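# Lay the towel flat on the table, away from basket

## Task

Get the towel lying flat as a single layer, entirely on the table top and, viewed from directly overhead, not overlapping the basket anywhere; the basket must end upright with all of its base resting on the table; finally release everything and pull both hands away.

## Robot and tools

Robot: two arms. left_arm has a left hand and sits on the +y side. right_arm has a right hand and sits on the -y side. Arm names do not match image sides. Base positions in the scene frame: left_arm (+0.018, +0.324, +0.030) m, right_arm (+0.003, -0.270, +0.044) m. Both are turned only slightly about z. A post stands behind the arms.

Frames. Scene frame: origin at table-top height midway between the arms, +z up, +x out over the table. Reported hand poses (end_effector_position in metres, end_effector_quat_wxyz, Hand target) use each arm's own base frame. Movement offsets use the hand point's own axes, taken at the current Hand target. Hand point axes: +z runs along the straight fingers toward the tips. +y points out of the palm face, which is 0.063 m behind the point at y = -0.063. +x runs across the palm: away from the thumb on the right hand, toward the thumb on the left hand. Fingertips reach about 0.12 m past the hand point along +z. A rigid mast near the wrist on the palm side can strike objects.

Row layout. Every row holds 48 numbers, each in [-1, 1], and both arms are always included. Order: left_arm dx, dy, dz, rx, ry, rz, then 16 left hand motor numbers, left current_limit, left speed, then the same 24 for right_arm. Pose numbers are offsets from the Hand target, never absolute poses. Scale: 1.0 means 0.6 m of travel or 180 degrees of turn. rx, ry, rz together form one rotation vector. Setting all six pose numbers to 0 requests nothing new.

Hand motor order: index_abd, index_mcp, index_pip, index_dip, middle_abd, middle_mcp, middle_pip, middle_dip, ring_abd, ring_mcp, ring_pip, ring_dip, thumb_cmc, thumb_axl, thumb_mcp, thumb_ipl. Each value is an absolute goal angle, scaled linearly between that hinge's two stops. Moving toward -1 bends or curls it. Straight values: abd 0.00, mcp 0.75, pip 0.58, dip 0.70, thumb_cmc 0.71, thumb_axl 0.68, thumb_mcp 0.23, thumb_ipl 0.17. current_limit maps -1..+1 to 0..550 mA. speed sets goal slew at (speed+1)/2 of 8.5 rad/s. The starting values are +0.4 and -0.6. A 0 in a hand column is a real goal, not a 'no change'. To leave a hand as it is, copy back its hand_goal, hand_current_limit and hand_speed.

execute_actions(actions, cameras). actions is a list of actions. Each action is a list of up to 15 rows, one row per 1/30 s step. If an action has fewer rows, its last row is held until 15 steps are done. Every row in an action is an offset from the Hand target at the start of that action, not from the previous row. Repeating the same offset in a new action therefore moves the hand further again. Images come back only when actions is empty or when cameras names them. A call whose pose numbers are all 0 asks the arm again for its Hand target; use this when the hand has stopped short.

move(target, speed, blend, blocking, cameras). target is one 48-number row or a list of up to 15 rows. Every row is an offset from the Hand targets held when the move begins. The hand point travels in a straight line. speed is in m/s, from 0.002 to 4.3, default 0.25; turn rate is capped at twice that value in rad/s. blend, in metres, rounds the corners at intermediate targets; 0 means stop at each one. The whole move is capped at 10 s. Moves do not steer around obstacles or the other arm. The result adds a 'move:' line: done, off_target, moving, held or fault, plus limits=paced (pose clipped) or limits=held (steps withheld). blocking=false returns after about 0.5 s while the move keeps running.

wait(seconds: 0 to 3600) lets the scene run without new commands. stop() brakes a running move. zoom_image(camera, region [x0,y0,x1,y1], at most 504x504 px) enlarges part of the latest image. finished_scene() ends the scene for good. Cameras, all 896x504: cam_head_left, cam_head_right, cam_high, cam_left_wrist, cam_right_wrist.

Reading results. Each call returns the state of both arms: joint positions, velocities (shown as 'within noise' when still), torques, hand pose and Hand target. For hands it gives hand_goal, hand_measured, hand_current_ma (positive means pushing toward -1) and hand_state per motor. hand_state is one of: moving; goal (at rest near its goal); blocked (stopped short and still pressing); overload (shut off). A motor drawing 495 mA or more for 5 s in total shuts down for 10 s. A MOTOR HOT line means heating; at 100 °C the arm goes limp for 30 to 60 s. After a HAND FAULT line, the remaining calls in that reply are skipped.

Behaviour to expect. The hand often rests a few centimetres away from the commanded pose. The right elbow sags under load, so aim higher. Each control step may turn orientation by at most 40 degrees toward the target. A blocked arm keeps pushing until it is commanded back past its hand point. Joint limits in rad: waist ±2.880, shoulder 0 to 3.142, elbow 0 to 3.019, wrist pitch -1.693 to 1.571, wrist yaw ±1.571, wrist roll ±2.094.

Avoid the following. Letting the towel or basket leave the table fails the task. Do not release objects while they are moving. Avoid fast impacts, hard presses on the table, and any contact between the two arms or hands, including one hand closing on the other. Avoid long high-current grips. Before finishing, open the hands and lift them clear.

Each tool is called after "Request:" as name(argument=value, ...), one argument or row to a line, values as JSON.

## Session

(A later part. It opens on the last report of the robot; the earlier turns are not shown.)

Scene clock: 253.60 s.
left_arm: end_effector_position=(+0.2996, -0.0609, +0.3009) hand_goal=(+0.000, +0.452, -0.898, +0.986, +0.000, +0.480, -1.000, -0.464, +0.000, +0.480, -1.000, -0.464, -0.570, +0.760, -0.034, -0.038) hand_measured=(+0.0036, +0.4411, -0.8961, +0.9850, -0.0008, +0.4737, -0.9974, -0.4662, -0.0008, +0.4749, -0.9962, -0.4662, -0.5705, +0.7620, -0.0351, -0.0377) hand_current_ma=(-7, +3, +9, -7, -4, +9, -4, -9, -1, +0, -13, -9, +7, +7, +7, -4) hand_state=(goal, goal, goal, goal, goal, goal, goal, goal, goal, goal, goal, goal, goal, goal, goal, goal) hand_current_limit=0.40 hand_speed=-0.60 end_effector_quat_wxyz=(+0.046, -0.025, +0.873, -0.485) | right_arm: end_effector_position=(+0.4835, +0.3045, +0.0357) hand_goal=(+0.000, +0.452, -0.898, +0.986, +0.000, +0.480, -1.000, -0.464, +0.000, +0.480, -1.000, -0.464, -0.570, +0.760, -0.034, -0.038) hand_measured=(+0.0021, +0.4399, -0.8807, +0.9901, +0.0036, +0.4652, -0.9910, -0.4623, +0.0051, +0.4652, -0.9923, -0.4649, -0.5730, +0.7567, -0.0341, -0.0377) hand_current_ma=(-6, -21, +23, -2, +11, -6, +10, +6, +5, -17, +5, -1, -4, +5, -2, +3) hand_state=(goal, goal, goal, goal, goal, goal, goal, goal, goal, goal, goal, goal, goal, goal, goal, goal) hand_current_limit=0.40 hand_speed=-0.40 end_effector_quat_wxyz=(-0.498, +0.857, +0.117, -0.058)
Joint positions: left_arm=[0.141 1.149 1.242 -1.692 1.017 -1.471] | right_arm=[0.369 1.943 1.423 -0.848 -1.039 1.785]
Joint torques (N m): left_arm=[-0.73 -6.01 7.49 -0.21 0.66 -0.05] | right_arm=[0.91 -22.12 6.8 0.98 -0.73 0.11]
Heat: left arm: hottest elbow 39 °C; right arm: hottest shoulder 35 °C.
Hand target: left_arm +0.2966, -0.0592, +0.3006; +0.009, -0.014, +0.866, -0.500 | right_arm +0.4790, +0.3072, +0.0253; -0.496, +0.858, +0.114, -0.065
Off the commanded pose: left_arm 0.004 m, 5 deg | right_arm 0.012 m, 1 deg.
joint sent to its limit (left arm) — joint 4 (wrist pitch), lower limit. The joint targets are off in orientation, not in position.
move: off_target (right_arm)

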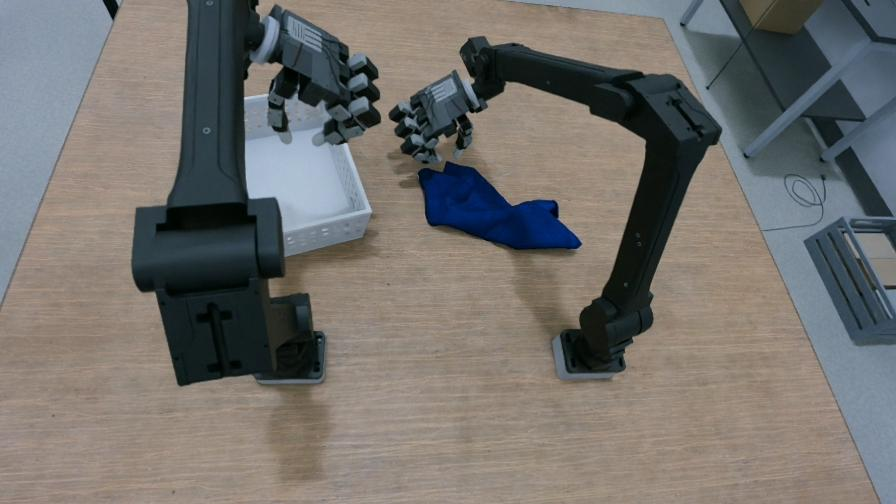

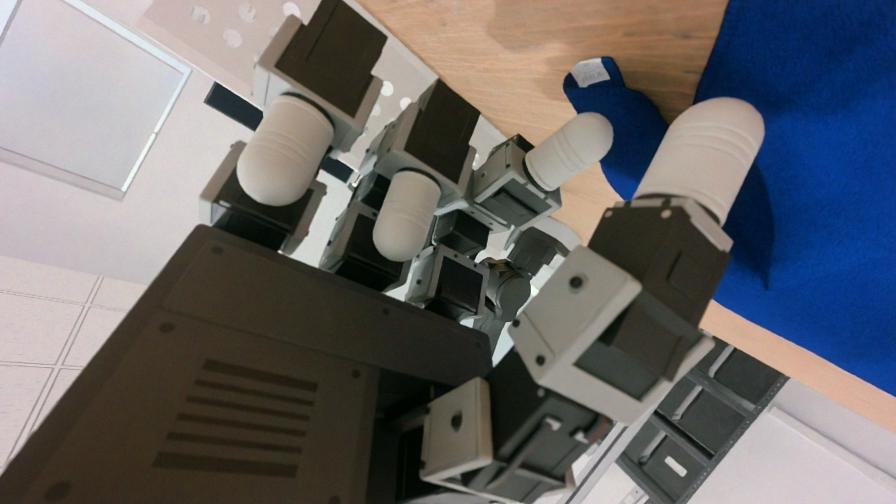

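Request:
move(
  target=[0,0,0,0,0,0,0,0.452,-0.898,0.986,0,0.479,-1,-0.464,0,0.479,-1,-0.464,-0.571,0.76,-0.034,-0.038,0.4,-0.6,0.0165,0.0223,-0.0053,0,0.0722,0.0417,0,0.452,-0.898,0.986,0,0.479,-1,-0.464,0,0.479,-1,-0.464,-0.571,0.76,-0.034,-0.038,0.4,-0.4],
  speed=0.08,
  cameras=["cam_head_left","cam_right_wrist"],
)

Request:
zoom_image(
  camera="cam_head_left",
  region=[400, 100, 525, 200],
)

Scene clock: 257.80 s.
left_arm: end_effector_position=(+0.2996, -0.0609, +0.3009) hand_goal=(+0.000, +0.452, -0.898, +0.986, +0.000, +0.480, -1.000, -0.464, +0.000, +0.480, -1.000, -0.464, -0.570, +0.760, -0.034, -0.038) hand_measured=(+0.0036, +0.4411, -0.8973, +0.9850, +0.0007, +0.4737, -0.9974, -0.4662, -0.0008, +0.4749, -0.9962, -0.4662, -0.5705, +0.7620, -0.0351, -0.0377) hand_current_ma=(-11, +6, +10, -4, -8, +6, -2, -2, +3, -2, -7, -1, +10, +9, +7, -8) hand_state=(goal, goal, goal, goal, goal, goal, goal, goal, goal, goal, goal, goal, goal, goal, goal, goal) hand_current_limit=0.40 hand_speed=-0.60 end_effector_quat_wxyz=(+0.046, -0.025, +0.873, -0.485) | right_arm: end_effector_position=(+0.4880, +0.3048, +0.0097) hand_goal=(+0.000, +0.452, -0.898, +0.986, +0.000, +0.480, -1.000, -0.464, +0.000, +0.480, -1.000, -0.464, -0.570, +0.760, -0.034, -0.038) hand_measured=(+0.0021, +0.4399, -0.8794, +0.9901, +0.0036, +0.4652, -0.9910, -0.4636, +0.0051, +0.4652, -0.9923, -0.4636, -0.5768, +0.7567, -0.0331, -0.0377) hand_current_ma=(-8, -11, +18, -1, +12, -6, +13, +5, +4, -17, +12, -4, -2, +4, +2, +2) hand_state=(goal, goal, goal, goal, goal, goal, goal, goal, goal, goal, goal, goal, goal, goal, goal, goal) hand_current_limit=0.40 hand_speed=-0.40 end_effector_quat_wxyz=(-0.496, +0.868, +0.012, -0.014)
Joint positions: left_arm=[0.141 1.149 1.242 -1.692 1.017 -1.471] | right_arm=[0.369 1.911 1.269 -0.429 -0.954 2.174]
Joint torques (N m): left_arm=[-0.15 -6.65 7.51 -0.12 0.71 -0.05] | right_arm=[-0.26 -23.94 6.54 1.72 -0.59 0.09]
Heat: left arm: hottest elbow 39 °C; right arm: hottest shoulder 35 °C.
Hand target: left_arm +0.2966, -0.0592, +0.3006; +0.009, -0.014, +0.866, -0.500 | right_arm +0.4909, +0.3007, +0.0153; -0.500, +0.866, +0.000, +0.000
Off the commanded pose: left_arm 0.004 m, 5 deg | right_arm 0.008 m, 2 deg.
joint sent to its limit (left arm) — joint 4 (wrist pitch), lower limit. The joint targets are off in orientation, not in position.
joint sent to its limit (right arm) — joint 6 (wrist roll), upper limit. The joint targets still meet the commanded pose.
move: done

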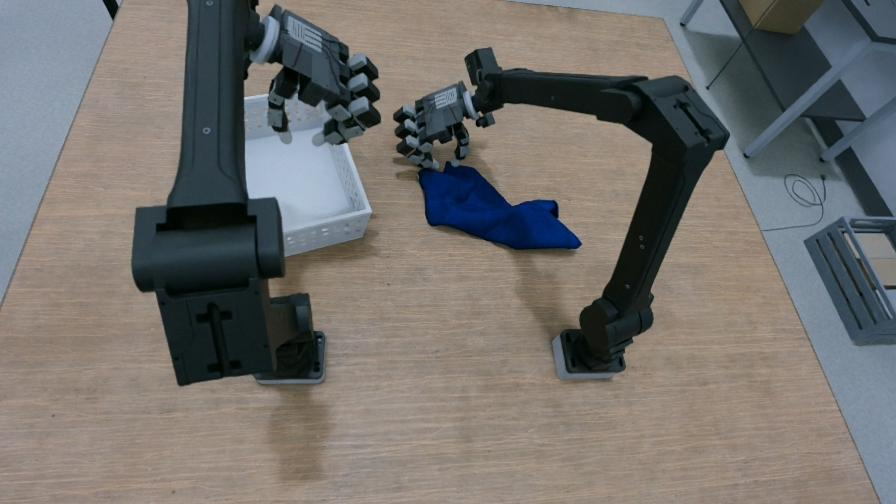

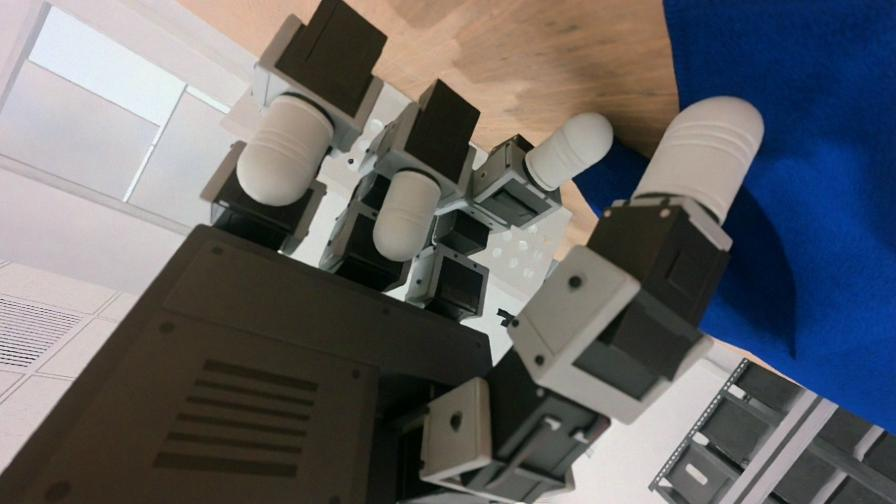

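Scaled by 4.032 from the camera's image (finer frame: 1280x720).

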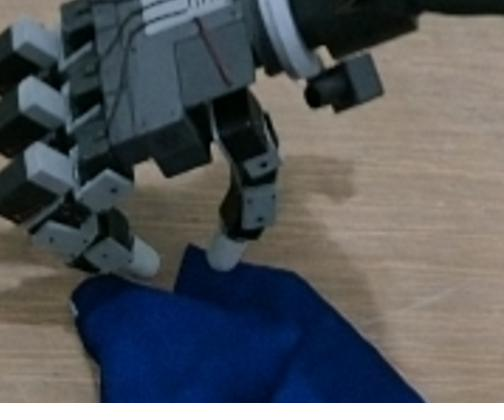

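Request:
move(
  target=[0,0,0,0,0,0,0,0.452,-0.898,0.986,0,0.479,-1,-0.464,0,0.479,-1,-0.464,-0.571,0.76,-0.034,-0.038,0.4,-0.6,0.0083,0.0313,0.0123,0,0,0,0,0.452,-0.898,0.986,0,0.479,-1,-0.464,0,0.479,-1,-0.464,-0.571,0.76,-0.034,-0.038,0.4,-0.8],
  speed=0.05,
  cameras=["cam_head_left","cam_right_wrist"],
)

Request:
zoom_image(
  camera="cam_head_left",
  region=[400, 100, 525, 200],
)

Scene clock: 259.43 s.
left_arm: end_effector_position=(+0.2996, -0.0609, +0.3009) hand_goal=(+0.000, +0.452, -0.898, +0.986, +0.000, +0.480, -1.000, -0.464, +0.000, +0.480, -1.000, -0.464, -0.570, +0.760, -0.034, -0.038) hand_measured=(+0.0021, +0.4411, -0.8973, +0.9850, -0.0008, +0.4737, -0.9974, -0.4662, -0.0008, +0.4749, -0.9974, -0.4649, -0.5705, +0.7620, -0.0351, -0.0377) hand_current_ma=(-11, +9, +6, +0, -9, +10, -1, -1, +4, +1, -8, -1, +4, +7, +11, -7) hand_state=(goal, goal, goal, goal, goal, goal, goal, goal, goal, goal, goal, goal, goal, goal, goal, goal) hand_current_limit=0.40 hand_speed=-0.60 end_effector_quat_wxyz=(+0.046, -0.025, +0.873, -0.485) | right_arm: end_effector_position=(+0.4952, +0.3059, +0.0099) hand_goal=(+0.000, +0.452, -0.898, +0.986, +0.000, +0.480, -1.000, -0.464, +0.000, +0.480, -1.000, -0.464, -0.570, +0.760, -0.034, -0.038) hand_measured=(+0.0021, +0.4399, -0.8794, +0.9901, +0.0036, +0.4652, -0.9910, -0.4623, +0.0051, +0.4652, -0.9923, -0.4636, -0.5768, +0.7567, -0.0331, -0.0386) hand_current_ma=(-1, -13, +14, +7, +7, -4, +10, -3, +6, -11, +4, -1, -4, +2, +1, -10) hand_state=(goal, goal, goal, goal, goal, goal, goal, goal, goal, goal, goal, goal, goal, goal, goal, goal) hand_current_limit=0.40 hand_speed=-0.80 end_effector_quat_wxyz=(-0.501, +0.865, +0.019, +0.001)
Joint positions: left_arm=[0.141 1.149 1.242 -1.692 1.017 -1.471] | right_arm=[0.367 1.911 1.263 -0.387 -0.954 2.174]
Joint torques (N m): left_arm=[-0.62 -5.6 7.66 -0.34 0.71 -0.09] | right_arm=[-0.5 -20.72 6.56 1.8 -0.64 0.09]
Heat: left arm: hottest elbow 39 °C; right arm: hottest shoulder 35 °C.
Hand target: left_arm +0.2966, -0.0592, +0.3006; +0.009, -0.014, +0.866, -0.500 | right_arm +0.4960, +0.2975, -0.0046; -0.500, +0.866, +0.000, +0.000
Off the commanded pose: left_arm 0.004 m, 5 deg | right_arm 0.017 m, 2 deg.
joint sent to its limit (left arm) — joint 4 (wrist pitch), lower limit. The joint targets are off in orientation, not in position.
joint sent to its limit (right arm) — joint 6 (wrist roll), upper limit. The joint targets still meet the commanded pose.
move: off_target (right_arm)

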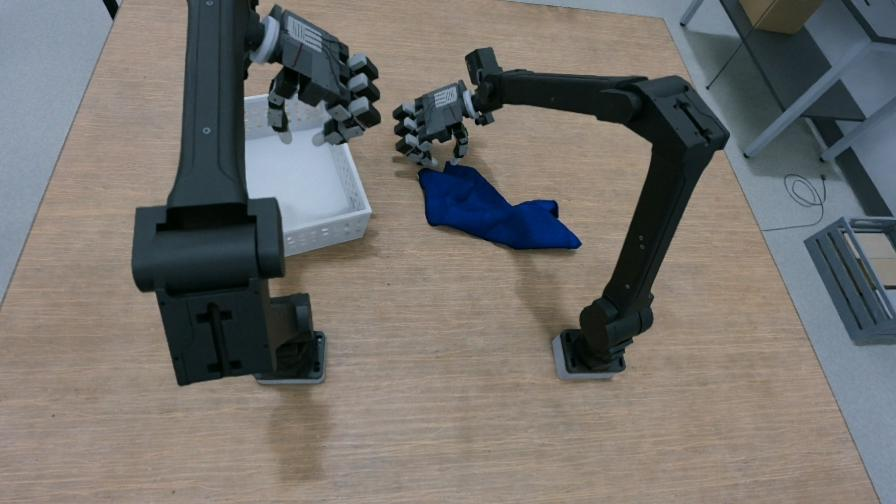

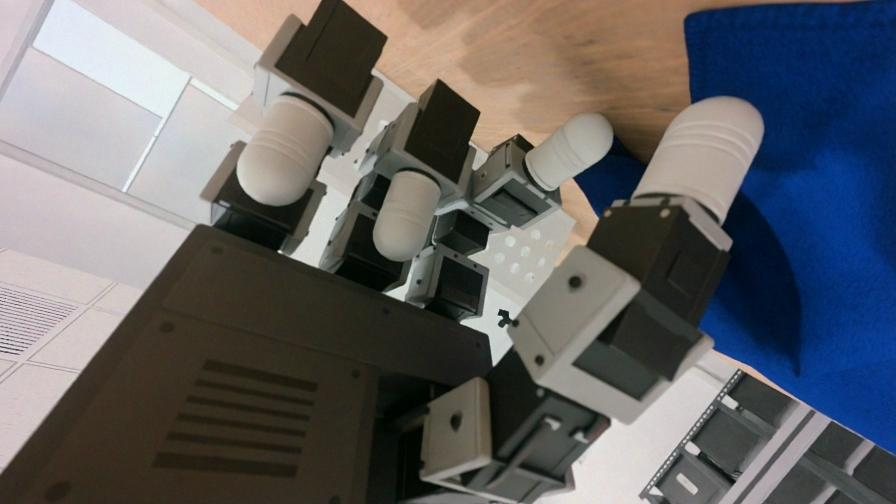

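Scaled by 4.032 from the camera's image (finer frame: 1280x720).

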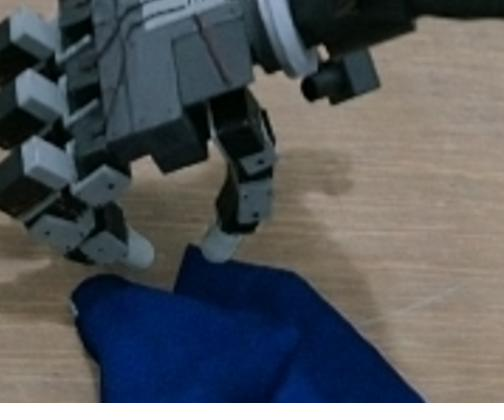

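Request:
move(
  target=[
    [0,0,0,0,0,0,0,0.452,-0.898,0.986,0,0.479,-1,-0.464,0,0.479,-1,-0.464,-0.571,0.76,-0.034,-0.038,0.4,-0.6,-0.015,0,0,0,0,0,0,0.452,-0.898,0.986,0,0.479,-1,-0.464,0,0.479,-1,-0.464,-0.571,0.76,-0.034,-0.038,0.4,-0.8],
    [0,0,0,0,0,0,0,0.452,-0.898,0.986,0,0.479,-1,-0.464,0,0.479,-1,-0.464,-0.571,0.76,-0.034,-0.038,0.4,-0.6,-0.015,0.001,0,0,0,0,0,0.178,-0.796,0.986,0,0.479,-1,-0.464,0,0.479,-1,-0.464,-0.571,0.76,-0.337,0.168,0.4,-0.8],
  ],
  speed=0.05,
  cameras=["cam_head_left","cam_right_wrist"],
)

Request:
zoom_image(
  camera="cam_head_left",
  region=[400, 100, 525, 200],
)

Scene clock: 262.23 s.
left_arm: end_effector_position=(+0.2996, -0.0609, +0.3009) hand_goal=(+0.000, +0.452, -0.898, +0.986, +0.000, +0.480, -1.000, -0.464, +0.000, +0.480, -1.000, -0.464, -0.570, +0.760, -0.034, -0.038) hand_measured=(+0.0036, +0.4411, -0.8961, +0.9850, +0.0007, +0.4737, -0.9974, -0.4662, -0.0008, +0.4749, -0.9962, -0.4649, -0.5705, +0.7620, -0.0351, -0.0377) hand_current_ma=(-5, +2, +7, -8, -9, +6, +0, -6, +3, -2, -11, -8, +4, +3, +6, -13) hand_state=(goal, goal, goal, goal, goal, goal, goal, goal, goal, goal, goal, goal, goal, goal, goal, goal) hand_current_limit=0.40 hand_speed=-0.60 end_effector_quat_wxyz=(+0.046, -0.025, +0.873, -0.485) | right_arm: end_effector_position=(+0.4856, +0.3023, +0.0005) hand_goal=(+0.000, +0.178, -0.796, +0.986, +0.000, +0.480, -1.000, -0.464, +0.000, +0.480, -1.000, -0.464, -0.570, +0.760, -0.336, +0.168) hand_measured=(+0.0065, +0.2337, -0.7819, +0.9914, +0.0036, +0.4652, -0.9910, -0.4623, +0.0051, +0.4652, -0.9923, -0.4649, -0.5768, +0.7609, -0.2360, +0.1910) hand_current_ma=(-8, +57, +13, -1, +7, -1, +5, +4, +6, -15, +5, -2, -6, +6, +160, +18) hand_state=(goal, blocked, goal, goal, goal, goal, goal, goal, goal, goal, goal, goal, goal, goal, blocked, blocked) hand_current_limit=0.40 hand_speed=-0.80 end_effector_quat_wxyz=(-0.499, +0.866, +0.015, -0.005)
Joint positions: left_arm=[0.141 1.149 1.242 -1.692 1.017 -1.471] | right_arm=[0.367 1.911 1.235 -0.375 -0.954 2.175]
Joint torques (N m): left_arm=[-0.44 -6.83 7.75 -0.31 0.67 -0.02] | right_arm=[-0.21 -21.89 6.56 1.69 -0.6 0.09]
Heat: left arm: hottest elbow 39 °C; right arm: hottest shoulder 35 °C.
Hand target: left_arm +0.2966, -0.0592, +0.3006; +0.009, -0.014, +0.866, -0.500 | right_arm +0.4871, +0.2972, -0.0051; -0.500, +0.866, +0.000, +0.000
Off the commanded pose: left_arm 0.004 m, 5 deg | right_arm 0.008 m, 2 deg.
joint sent to its limit (left arm) — joint 4 (wrist pitch), lower limit. The joint targets are off in orientation, not in position.
joint sent to its limit (right arm) — joint 6 (wrist roll), upper limit. The joint targets still meet the commanded pose.
move: done

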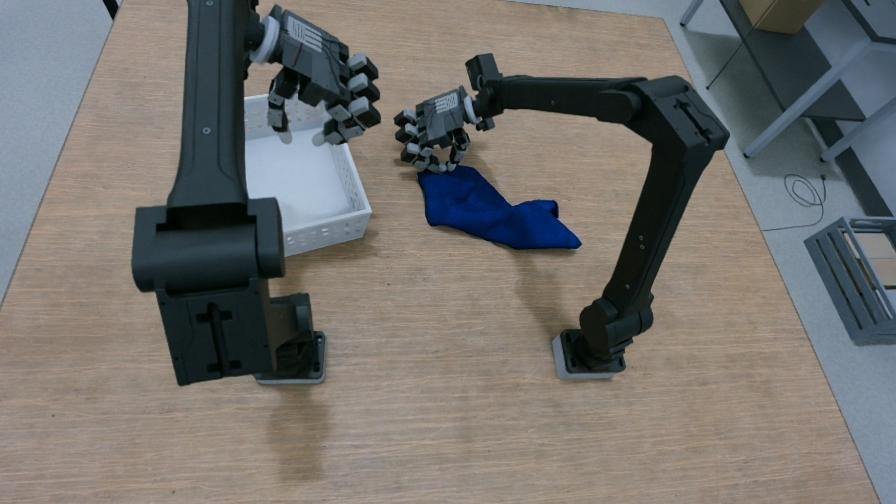

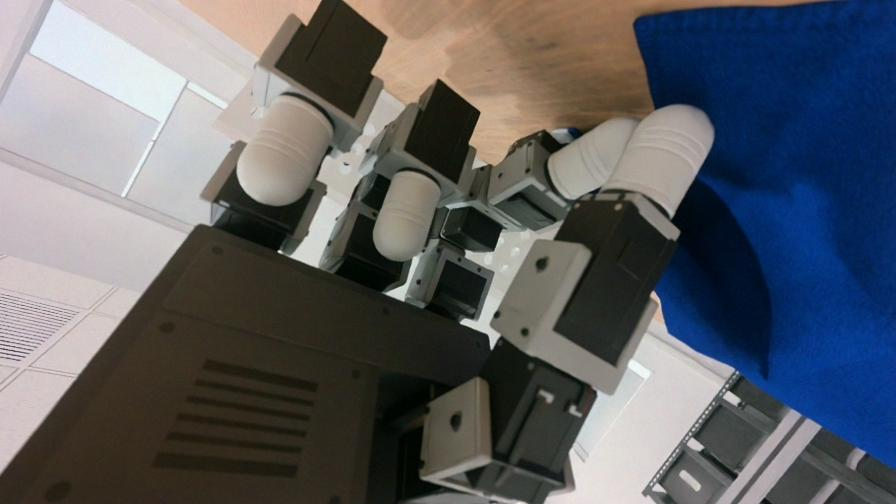

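Scaled by 4.032 from the camera's image (finer frame: 1280x720).

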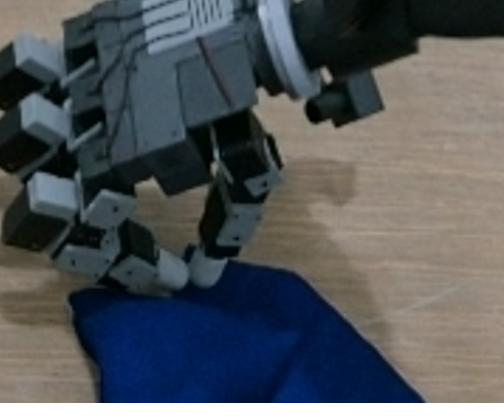

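Request:
move(
  target=[0,0,0,0,0,0,0,0.452,-0.898,0.986,0,0.479,-1,-0.464,0,0.479,-1,-0.464,-0.571,0.76,-0.034,-0.038,0.4,-0.6,0,-0.0866,-0.05,0,0,0,0,0.178,-0.796,0.986,0,0.479,-1,-0.464,0,0.479,-1,-0.464,-0.571,0.76,-0.337,0.168,0.4,-0.8],
  speed=0.06,
  cameras=["cam_head_left","cam_high","cam_right_wrist"],
)

Request:
zoom_image(
  camera="cam_head_left",
  region=[400, 100, 600, 260],
)

Scene clock: 264.23 s.
left_arm: end_effector_position=(+0.2996, -0.0609, +0.3009) hand_goal=(+0.000, +0.452, -0.898, +0.986, +0.000, +0.480, -1.000, -0.464, +0.000, +0.480, -1.000, -0.464, -0.570, +0.760, -0.034, -0.038) hand_measured=(+0.0036, +0.4411, -0.8961, +0.9850, -0.0008, +0.4737, -0.9974, -0.4662, -0.0008, +0.4749, -0.9974, -0.4662, -0.5705, +0.7620, -0.0351, -0.0386) hand_current_ma=(-7, +8, +8, -7, -11, +8, -9, -8, +4, -4, -7, -5, +9, +7, +5, -2) hand_state=(goal, goal, goal, goal, goal, goal, goal, goal, goal, goal, goal, goal, goal, goal, goal, goal) hand_current_limit=0.40 hand_speed=-0.60 end_effector_quat_wxyz=(+0.046, -0.025, +0.873, -0.485) | right_arm: end_effector_position=(+0.4712, +0.2967, +0.0354) hand_goal=(+0.000, +0.178, -0.796, +0.986, +0.000, +0.480, -1.000, -0.464, +0.000, +0.480, -1.000, -0.464, -0.570, +0.760, -0.336, +0.168) hand_measured=(+0.0065, +0.2337, -0.7819, +0.9914, +0.0036, +0.4652, -0.9910, -0.4623, +0.0051, +0.4652, -0.9923, -0.4636, -0.5768, +0.7620, -0.2360, +0.1900) hand_current_ma=(-6, +59, +17, +2, +6, +1, +19, -1, +7, -16, +0, -4, -5, +8, +170, +26) hand_state=(goal, blocked, goal, goal, goal, goal, goal, goal, goal, goal, goal, goal, goal, goal, blocked, blocked) hand_current_limit=0.40 hand_speed=-0.80 end_effector_quat_wxyz=(-0.494, +0.869, +0.008, -0.018)
Joint positions: left_arm=[0.141 1.149 1.242 -1.692 1.017 -1.471] | right_arm=[0.367 1.836 1.235 -0.481 -0.954 2.175]
Joint torques (N m): left_arm=[-0.26 -6.77 7.76 -0.18 0.67 -0.06] | right_arm=[-0.32 -22.53 10.32 0.31 -0.65 0.1]
Heat: left arm: hottest elbow 39 °C; right arm: hottest shoulder 35 °C.
Hand target: left_arm +0.2966, -0.0592, +0.3006; +0.009, -0.014, +0.866, -0.500 | right_arm +0.4870, +0.2972, +0.0548; -0.500, +0.866, +0.000, +0.000
Off the commanded pose: left_arm 0.004 m, 5 deg | right_arm 0.025 m, 2 deg.
joint sent to its limit (left arm) — joint 4 (wrist pitch), lower limit. The joint targets are off in orientation, not in position.
joint sent to its limit (right arm) — joint 6 (wrist roll), upper limit. The joint targets still meet the commanded pose.
move: off_target (right_arm)

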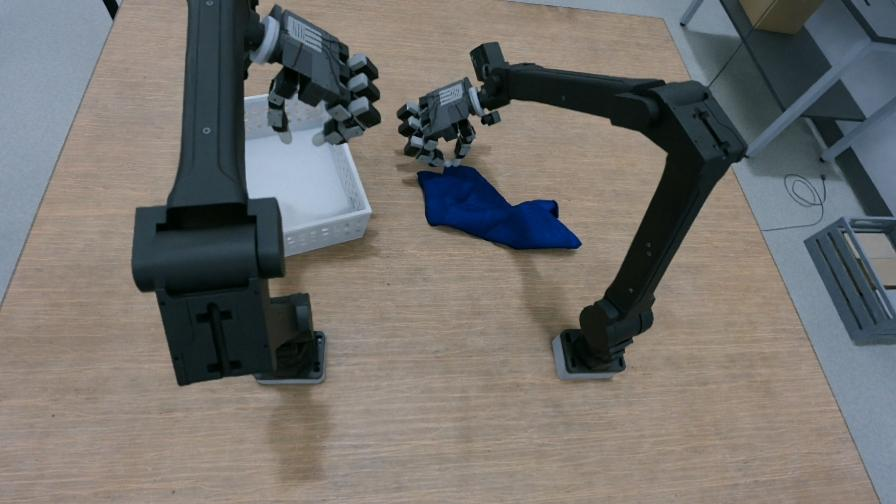

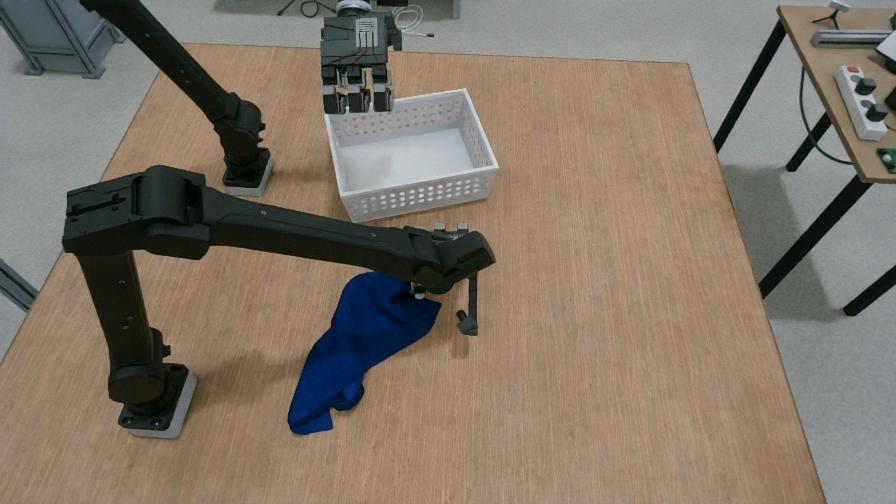

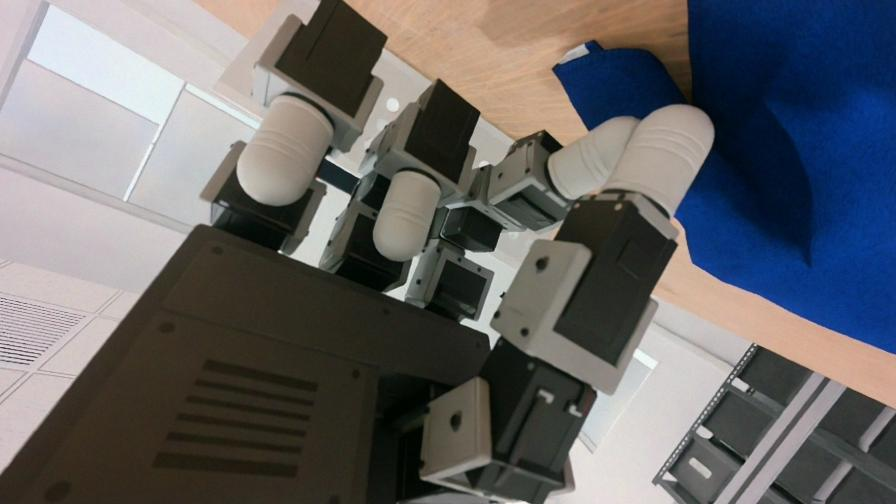

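Scaled by 2.520 from the camera's image (finer frame: 1280x720).

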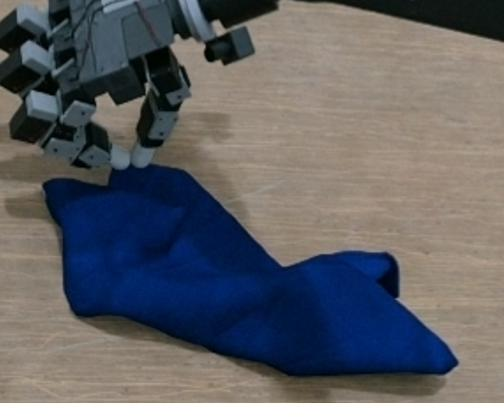

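Request:
move(
  target=[
    [0,0,0,0,0,0,0,0.452,-0.898,0.986,0,0.479,-1,-0.464,0,0.479,-1,-0.464,-0.571,0.76,-0.034,-0.038,0.4,-0.6,0,0,0,0,0,0,0,0.452,-0.898,0.986,0,0.479,-1,-0.464,0,0.479,-1,-0.464,-0.571,0.76,-0.034,-0.038,0.4,-0.4],
    [0,0,0,0,0,0,0,0.452,-0.898,0.986,0,0.479,-1,-0.464,0,0.479,-1,-0.464,-0.571,0.76,-0.034,-0.038,0.4,-0.6,-0.0417,0.0355,0.0052,0,-0.2165,-0.125,0,0.452,-0.898,0.986,0,0.479,-1,-0.464,0,0.479,-1,-0.464,-0.571,0.76,-0.034,-0.038,0.4,-0.4],
  ],
  speed=0.1,
  cameras=["cam_head_left","cam_right_wrist"],
)

Request:
zoom_image(
  camera="cam_head_left",
  region=[400, 100, 525, 200],
)

Scene clock: 272.97 s.
left_arm: end_effector_position=(+0.2996, -0.0609, +0.3009) hand_goal=(+0.000, +0.452, -0.898, +0.986, +0.000, +0.480, -1.000, -0.464, +0.000, +0.480, -1.000, -0.464, -0.570, +0.760, -0.034, -0.038) hand_measured=(+0.0036, +0.4411, -0.8961, +0.9850, -0.0008, +0.4737, -0.9974, -0.4662, -0.0008, +0.4749, -0.9974, -0.4662, -0.5705, +0.7620, -0.0351, -0.0377) hand_current_ma=(-11, +2, +9, -6, -4, +8, -8, -3, +4, -9, -4, -1, +0, +13, +9, +1) hand_state=(goal, goal, goal, goal, goal, goal, goal, goal, goal, goal, goal, goal, goal, goal, goal, goal) hand_current_limit=0.40 hand_speed=-0.60 end_effector_quat_wxyz=(+0.046, -0.025, +0.873, -0.485) | right_arm: end_effector_position=(+0.4583, +0.2800, +0.0412) hand_goal=(+0.000, +0.452, -0.898, +0.986, +0.000, +0.480, -1.000, -0.464, +0.000, +0.480, -1.000, -0.464, -0.570, +0.760, -0.034, -0.038) hand_measured=(+0.0065, +0.4399, -0.8807, +0.9914, +0.0036, +0.4652, -0.9897, -0.4623, +0.0036, +0.4652, -0.9923, -0.4649, -0.5768, +0.7567, -0.0311, -0.0386) hand_current_ma=(-4, -18, +22, -1, +6, -3, +11, +5, +7, -13, +7, -4, -3, +2, +11, -1) hand_state=(goal, goal, goal, goal, goal, goal, goal, goal, goal, goal, goal, goal, goal, goal, goal, goal) hand_current_limit=0.40 hand_speed=-0.40 end_effector_quat_wxyz=(-0.460, +0.810, +0.321, -0.171)
Joint positions: left_arm=[0.141 1.149 1.242 -1.692 1.017 -1.471] | right_arm=[0.38 2.102 1.687 -1.675 -0.931 0.931]
Joint torques (N m): left_arm=[-0.73 -6.12 7.56 -0.23 0.72 -0.04] | right_arm=[1.38 -21.71 9.44 -1.62 -0.55 -0.1]
Heat: left arm: hottest elbow 38 °C; right arm: hottest shoulder 35 °C.
Hand target: left_arm +0.2966, -0.0592, +0.3006; +0.009, -0.014, +0.866, -0.500 | right_arm +0.4620, +0.2893, +0.0349; -0.462, +0.800, +0.332, -0.191
Off the commanded pose: left_arm 0.004 m, 5 deg | right_arm 0.012 m, 3 deg.
joint sent to its limit (left arm) — joint 4 (wrist pitch), lower limit. The joint targets are off in orientation, not in position.
joint sent to its limit (right arm) — joint 4 (wrist pitch), lower limit. The joint targets still meet the commanded pose.
move: off_target (right_arm)

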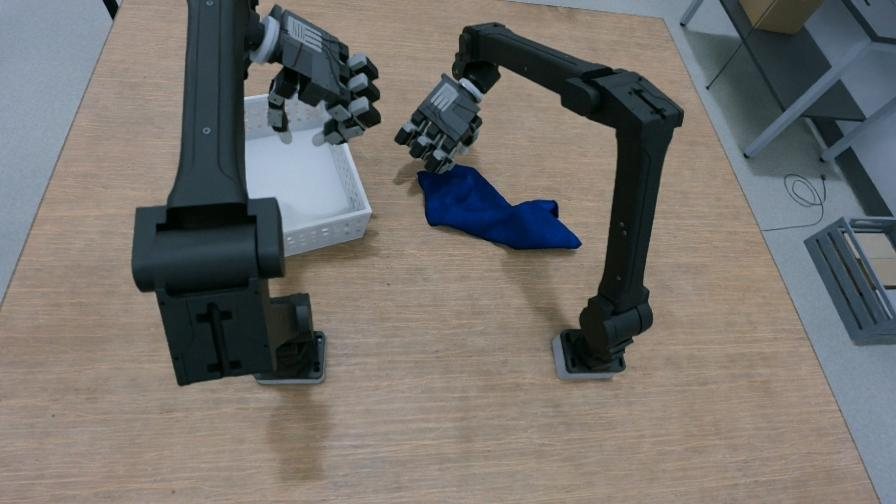

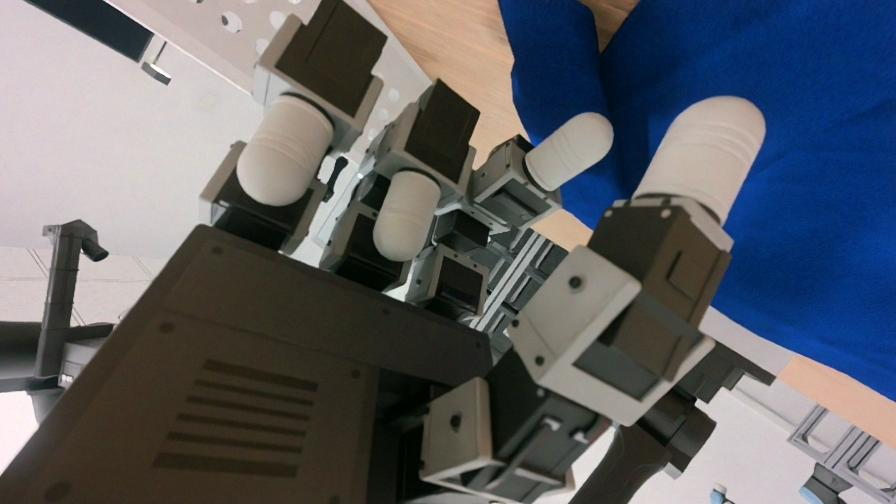

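Scaled by 4.032 from the camera's image (finer frame: 1280x720).

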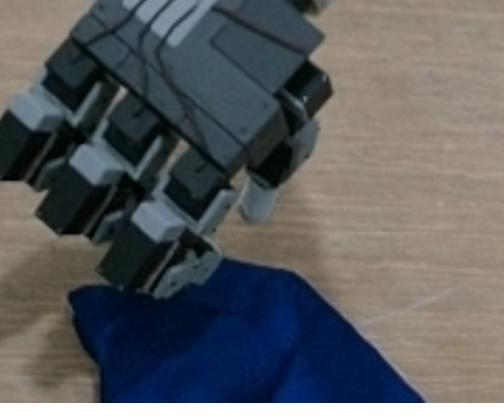

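Request:
move(
  target=[0,0,0,0,0,0,0,0.452,-0.898,0.986,0,0.479,-1,-0.464,0,0.479,-1,-0.464,-0.571,0.76,-0.034,-0.038,0.4,-0.6,0.0218,0.0682,0.0387,0,0,0,0,0.452,-0.898,0.986,0,0.479,-1,-0.464,0,0.479,-1,-0.464,-0.571,0.76,-0.034,-0.038,0.4,-0.4],
  speed=0.06,
  cameras=["cam_head_left","cam_right_wrist","cam_high"],
)

Request:
zoom_image(
  camera="cam_head_left",
  region=[400, 100, 525, 200],
)

Request:
zoom_image(
  camera="cam_high",
  region=[350, 220, 500, 340],
)

Scene clock: 275.80 s.
left_arm: end_effector_position=(+0.2996, -0.0609, +0.3009) hand_goal=(+0.000, +0.452, -0.898, +0.986, +0.000, +0.480, -1.000, -0.464, +0.000, +0.480, -1.000, -0.464, -0.570, +0.760, -0.034, -0.038) hand_measured=(+0.0036, +0.4399, -0.8961, +0.9850, -0.0008, +0.4737, -0.9974, -0.4662, -0.0008, +0.4749, -0.9974, -0.4662, -0.5705, +0.7620, -0.0351, -0.0377) hand_current_ma=(-13, +3, +8, -7, -2, +6, -5, -6, +8, -8, -4, -2, +1, +7, +10, -14) hand_state=(goal, goal, goal, goal, goal, goal, goal, goal, goal, goal, goal, goal, goal, goal, goal, goal) hand_current_limit=0.40 hand_speed=-0.60 end_effector_quat_wxyz=(+0.046, -0.025, +0.873, -0.485) | right_arm: end_effector_position=(+0.4653, +0.2867, -0.0023) hand_goal=(+0.000, +0.452, -0.898, +0.986, +0.000, +0.480, -1.000, -0.464, +0.000, +0.480, -1.000, -0.464, -0.570, +0.760, -0.034, -0.038) hand_measured=(+0.0065, +0.4399, -0.8858, +0.9901, +0.0021, +0.4652, -0.9910, -0.4623, +0.0051, +0.4652, -0.9923, -0.4649, -0.5768, +0.7567, -0.0311, -0.0377) hand_current_ma=(-7, -12, +13, +0, +12, +1, +5, +5, +5, -14, +5, -6, +3, +6, +2, -4) hand_state=(goal, goal, goal, goal, goal, goal, goal, goal, goal, goal, goal, goal, goal, goal, goal, goal) hand_current_limit=0.40 hand_speed=-0.40 end_effector_quat_wxyz=(-0.462, +0.804, +0.321, -0.191)
Joint positions: left_arm=[0.141 1.149 1.242 -1.692 1.017 -1.471] | right_arm=[0.386 2.21 1.736 -1.675 -0.931 0.9]
Joint torques (N m): left_arm=[0.44 -6.42 7.46 -0.2 0.69 -0.06] | right_arm=[1.44 -22.77 9.16 -1.09 -0.68 -0.06]
Heat: left arm: hottest elbow 38 °C; right arm: hottest shoulder 36 °C.
Hand target: left_arm +0.2966, -0.0592, +0.3006; +0.009, -0.014, +0.866, -0.500 | right_arm +0.4715, +0.2983, -0.0121; -0.462, +0.800, +0.332, -0.191
Off the commanded pose: left_arm 0.004 m, 5 deg | right_arm 0.016 m, 1 deg.
joint sent to its limit (left arm) — joint 4 (wrist pitch), lower limit. The joint targets are off in orientation, not in position.
move: off_target (right_arm)
Images, in order (width x height): cam_head_left 896x504, cam_high 896x504, cam_right_wrist 896x504.

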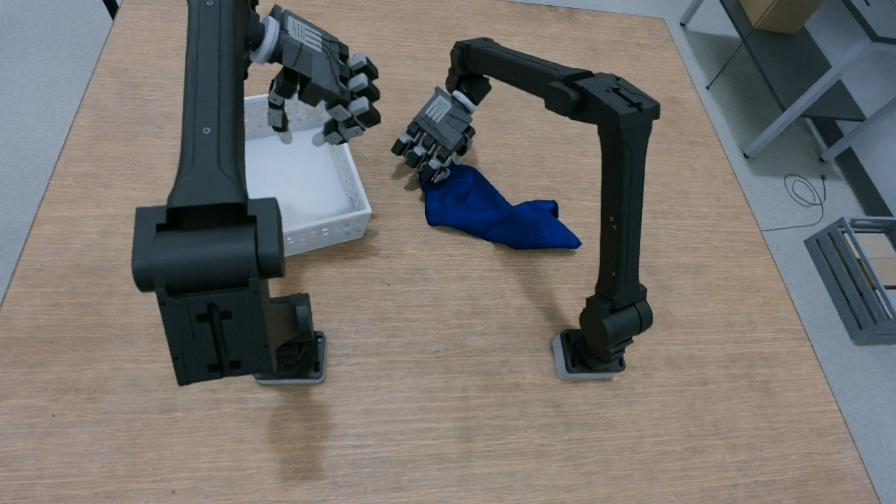

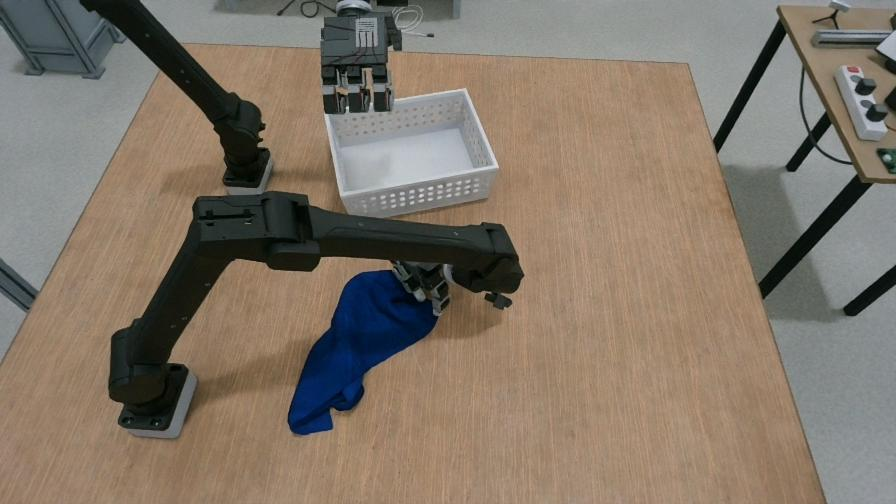

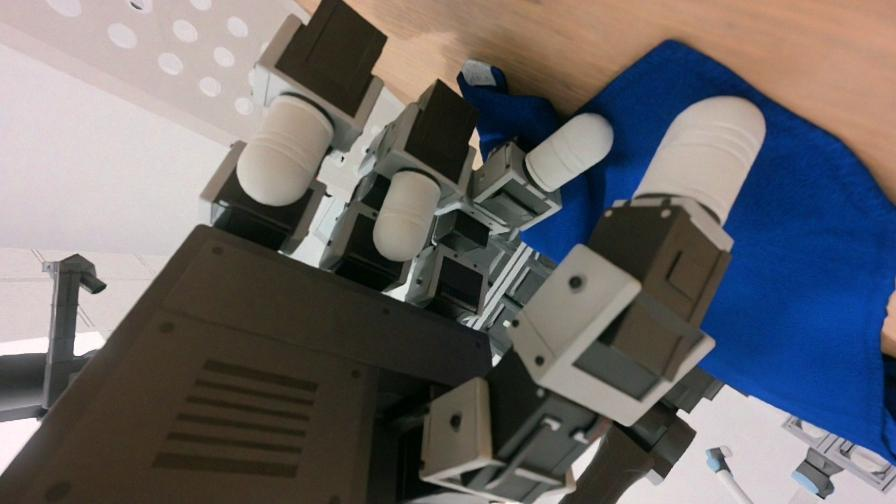

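Scaled by 4.032 from the camera's image (finer frame: 1280x720).

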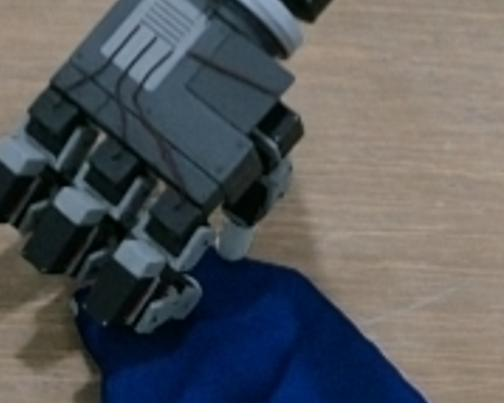

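Scaled by 3.360 from the camera's image (finer frame: 1280x720).

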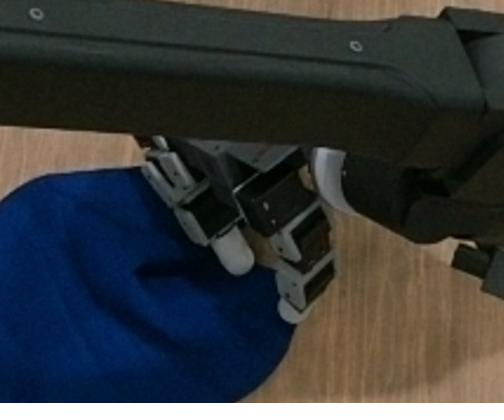

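Request:
move(
  target=[
    [0,0,0,0,0,0,0,0.452,-0.898,0.986,0,0.479,-1,-0.464,0,0.479,-1,-0.464,-0.571,0.76,-0.034,-0.038,0.4,-0.6,0.0094,-0.0194,-0.0329,0,0,0,0,0.452,-0.898,0.986,0,0.479,-1,-0.464,0,0.479,-1,-0.464,-0.571,0.76,-0.034,-0.038,0.4,-0.4],
    [0,0,0,0,0,0,0,0.452,-0.898,0.986,0,0.479,-1,-0.464,0,0.479,-1,-0.464,-0.571,0.76,-0.034,-0.038,0.4,-0.6,0.0094,0.018,-0.0113,0,0,0,0,0.452,-0.898,0.986,0,0.479,-1,-0.464,0,0.479,-1,-0.464,-0.571,0.76,-0.034,-0.038,0.4,-0.4],
  ],
  speed=0.06,
  cameras=["cam_head_left","cam_right_wrist","cam_high"],
)

Request:
zoom_image(
  camera="cam_head_left",
  region=[400, 100, 525, 200],
)

Request:
zoom_image(
  camera="cam_high",
  region=[350, 220, 500, 340],
)

Scene clock: 278.73 s.
left_arm: end_effector_position=(+0.2996, -0.0609, +0.3009) hand_goal=(+0.000, +0.452, -0.898, +0.986, +0.000, +0.480, -1.000, -0.464, +0.000, +0.480, -1.000, -0.464, -0.570, +0.760, -0.034, -0.038) hand_measured=(+0.0036, +0.4411, -0.8973, +0.9850, -0.0008, +0.4737, -0.9974, -0.4662, -0.0008, +0.4749, -0.9962, -0.4662, -0.5705, +0.7620, -0.0351, -0.0377) hand_current_ma=(-9, +4, +11, -6, -3, +11, -2, -12, +9, -3, -12, -4, +4, +9, +6, -4) hand_state=(goal, goal, goal, goal, goal, goal, goal, goal, goal, goal, goal, goal, goal, goal, goal, goal) hand_current_limit=0.40 hand_speed=-0.60 end_effector_quat_wxyz=(+0.046, -0.025, +0.873, -0.485) | right_arm: end_effector_position=(+0.4783, +0.2917, -0.0047) hand_goal=(+0.000, +0.452, -0.898, +0.986, +0.000, +0.480, -1.000, -0.464, +0.000, +0.480, -1.000, -0.464, -0.570, +0.760, -0.034, -0.038) hand_measured=(+0.0065, +0.4399, -0.9063, +0.9837, +0.0036, +0.4652, -0.9910, -0.4623, +0.0051, +0.4652, -0.9923, -0.4649, -0.5755, +0.7631, -0.0291, -0.0377) hand_current_ma=(-2, -16, +0, +2, +7, -2, +12, -4, +5, -14, +10, -5, +4, +14, +1, -5) hand_state=(goal, goal, goal, goal, goal, goal, goal, goal, goal, goal, goal, goal, goal, goal, goal, goal) hand_current_limit=0.40 hand_speed=-0.40 end_effector_quat_wxyz=(-0.462, +0.803, +0.330, -0.182)
Joint positions: left_arm=[0.141 1.149 1.242 -1.692 1.017 -1.471] | right_arm=[0.386 2.234 1.78 -1.679 -0.928 0.89]
Joint torques (N m): left_arm=[-0.5 -6.3 7.61 -0.13 0.72 -0.05] | right_arm=[0.44 -22.53 9.11 -1.58 -0.51 -0.1]
Heat: left arm: hottest elbow 38 °C; right arm: hottest shoulder 36 °C.
Hand target: left_arm +0.2966, -0.0592, +0.3006; +0.009, -0.014, +0.866, -0.500 | right_arm +0.4835, +0.2943, -0.0182; -0.462, +0.800, +0.332, -0.191
Off the commanded pose: left_arm 0.004 m, 5 deg | right_arm 0.015 m, 1 deg.
joint sent to its limit (left arm) — joint 4 (wrist pitch), lower limit. The joint targets are off in orientation, not in position.
joint sent to its limit (right arm) — joint 4 (wrist pitch), lower limit. The joint targets still meet the commanded pose.
move: off_target (right_arm)
Images, in order (width x height): cam_head_left 896x504, cam_high 896x504, cam_right_wrist 896x504.

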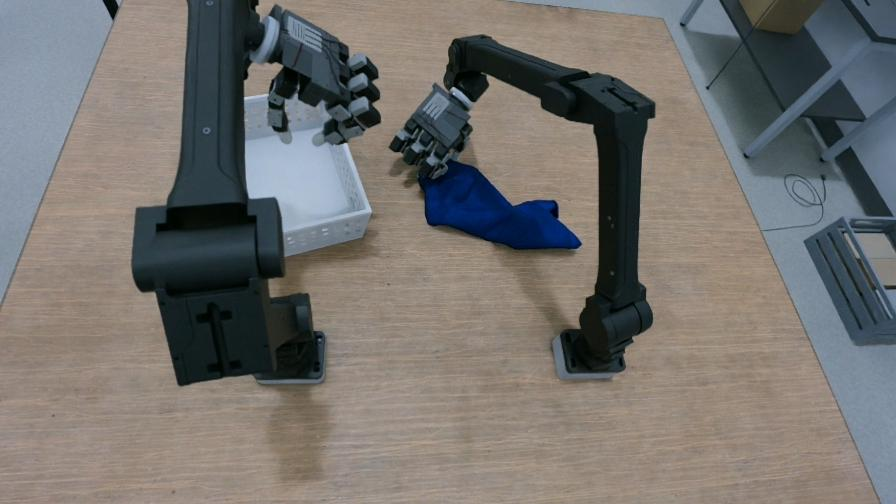

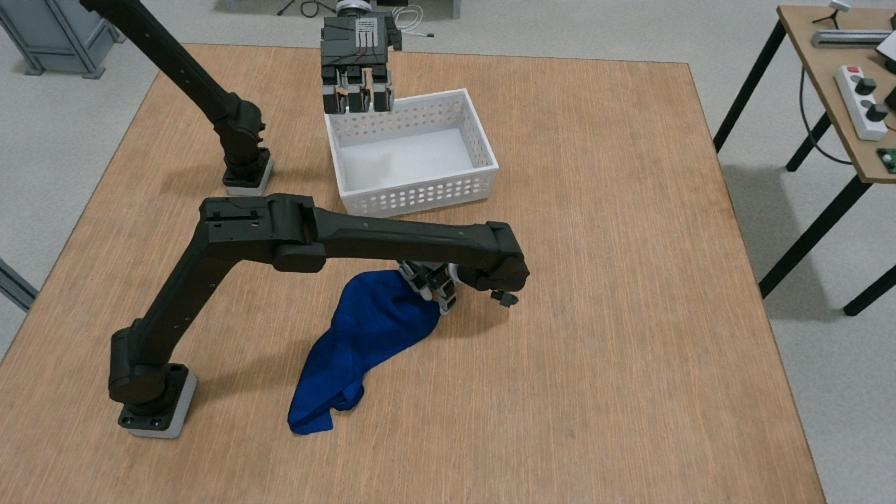

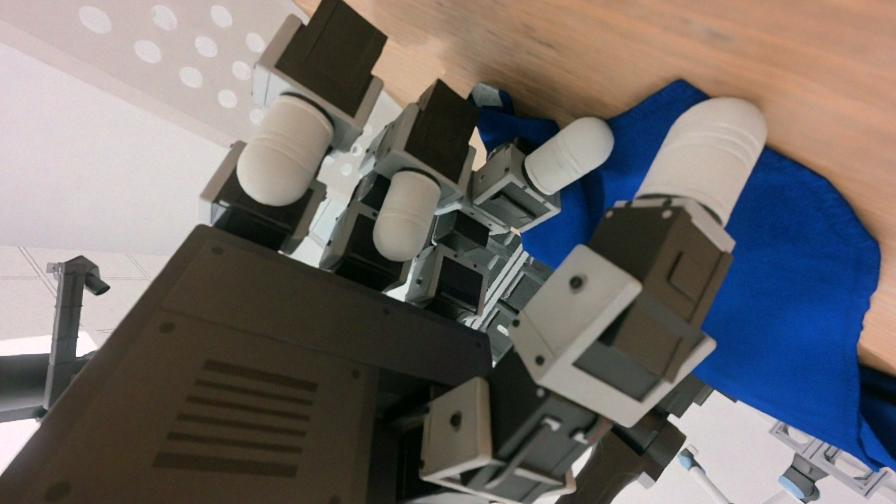

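Scaled by 4.032 from the camera's image (finer frame: 1280x720).

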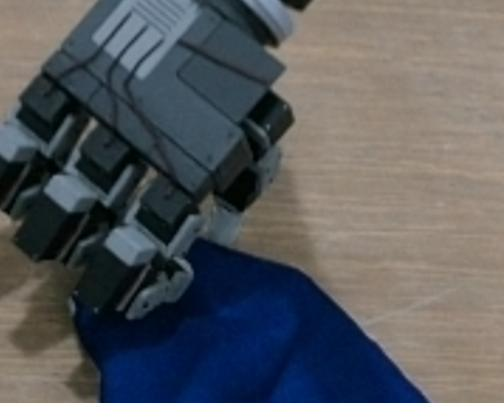

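Scaled by 3.360 from the camera's image (finer frame: 1280x720).

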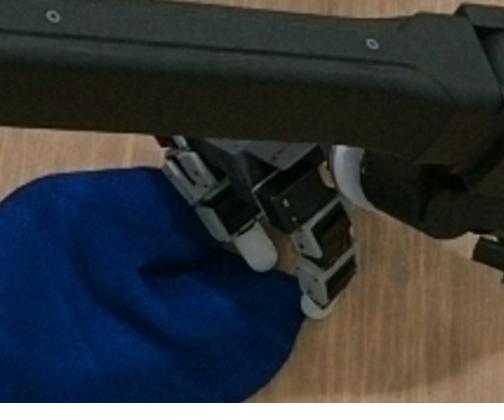

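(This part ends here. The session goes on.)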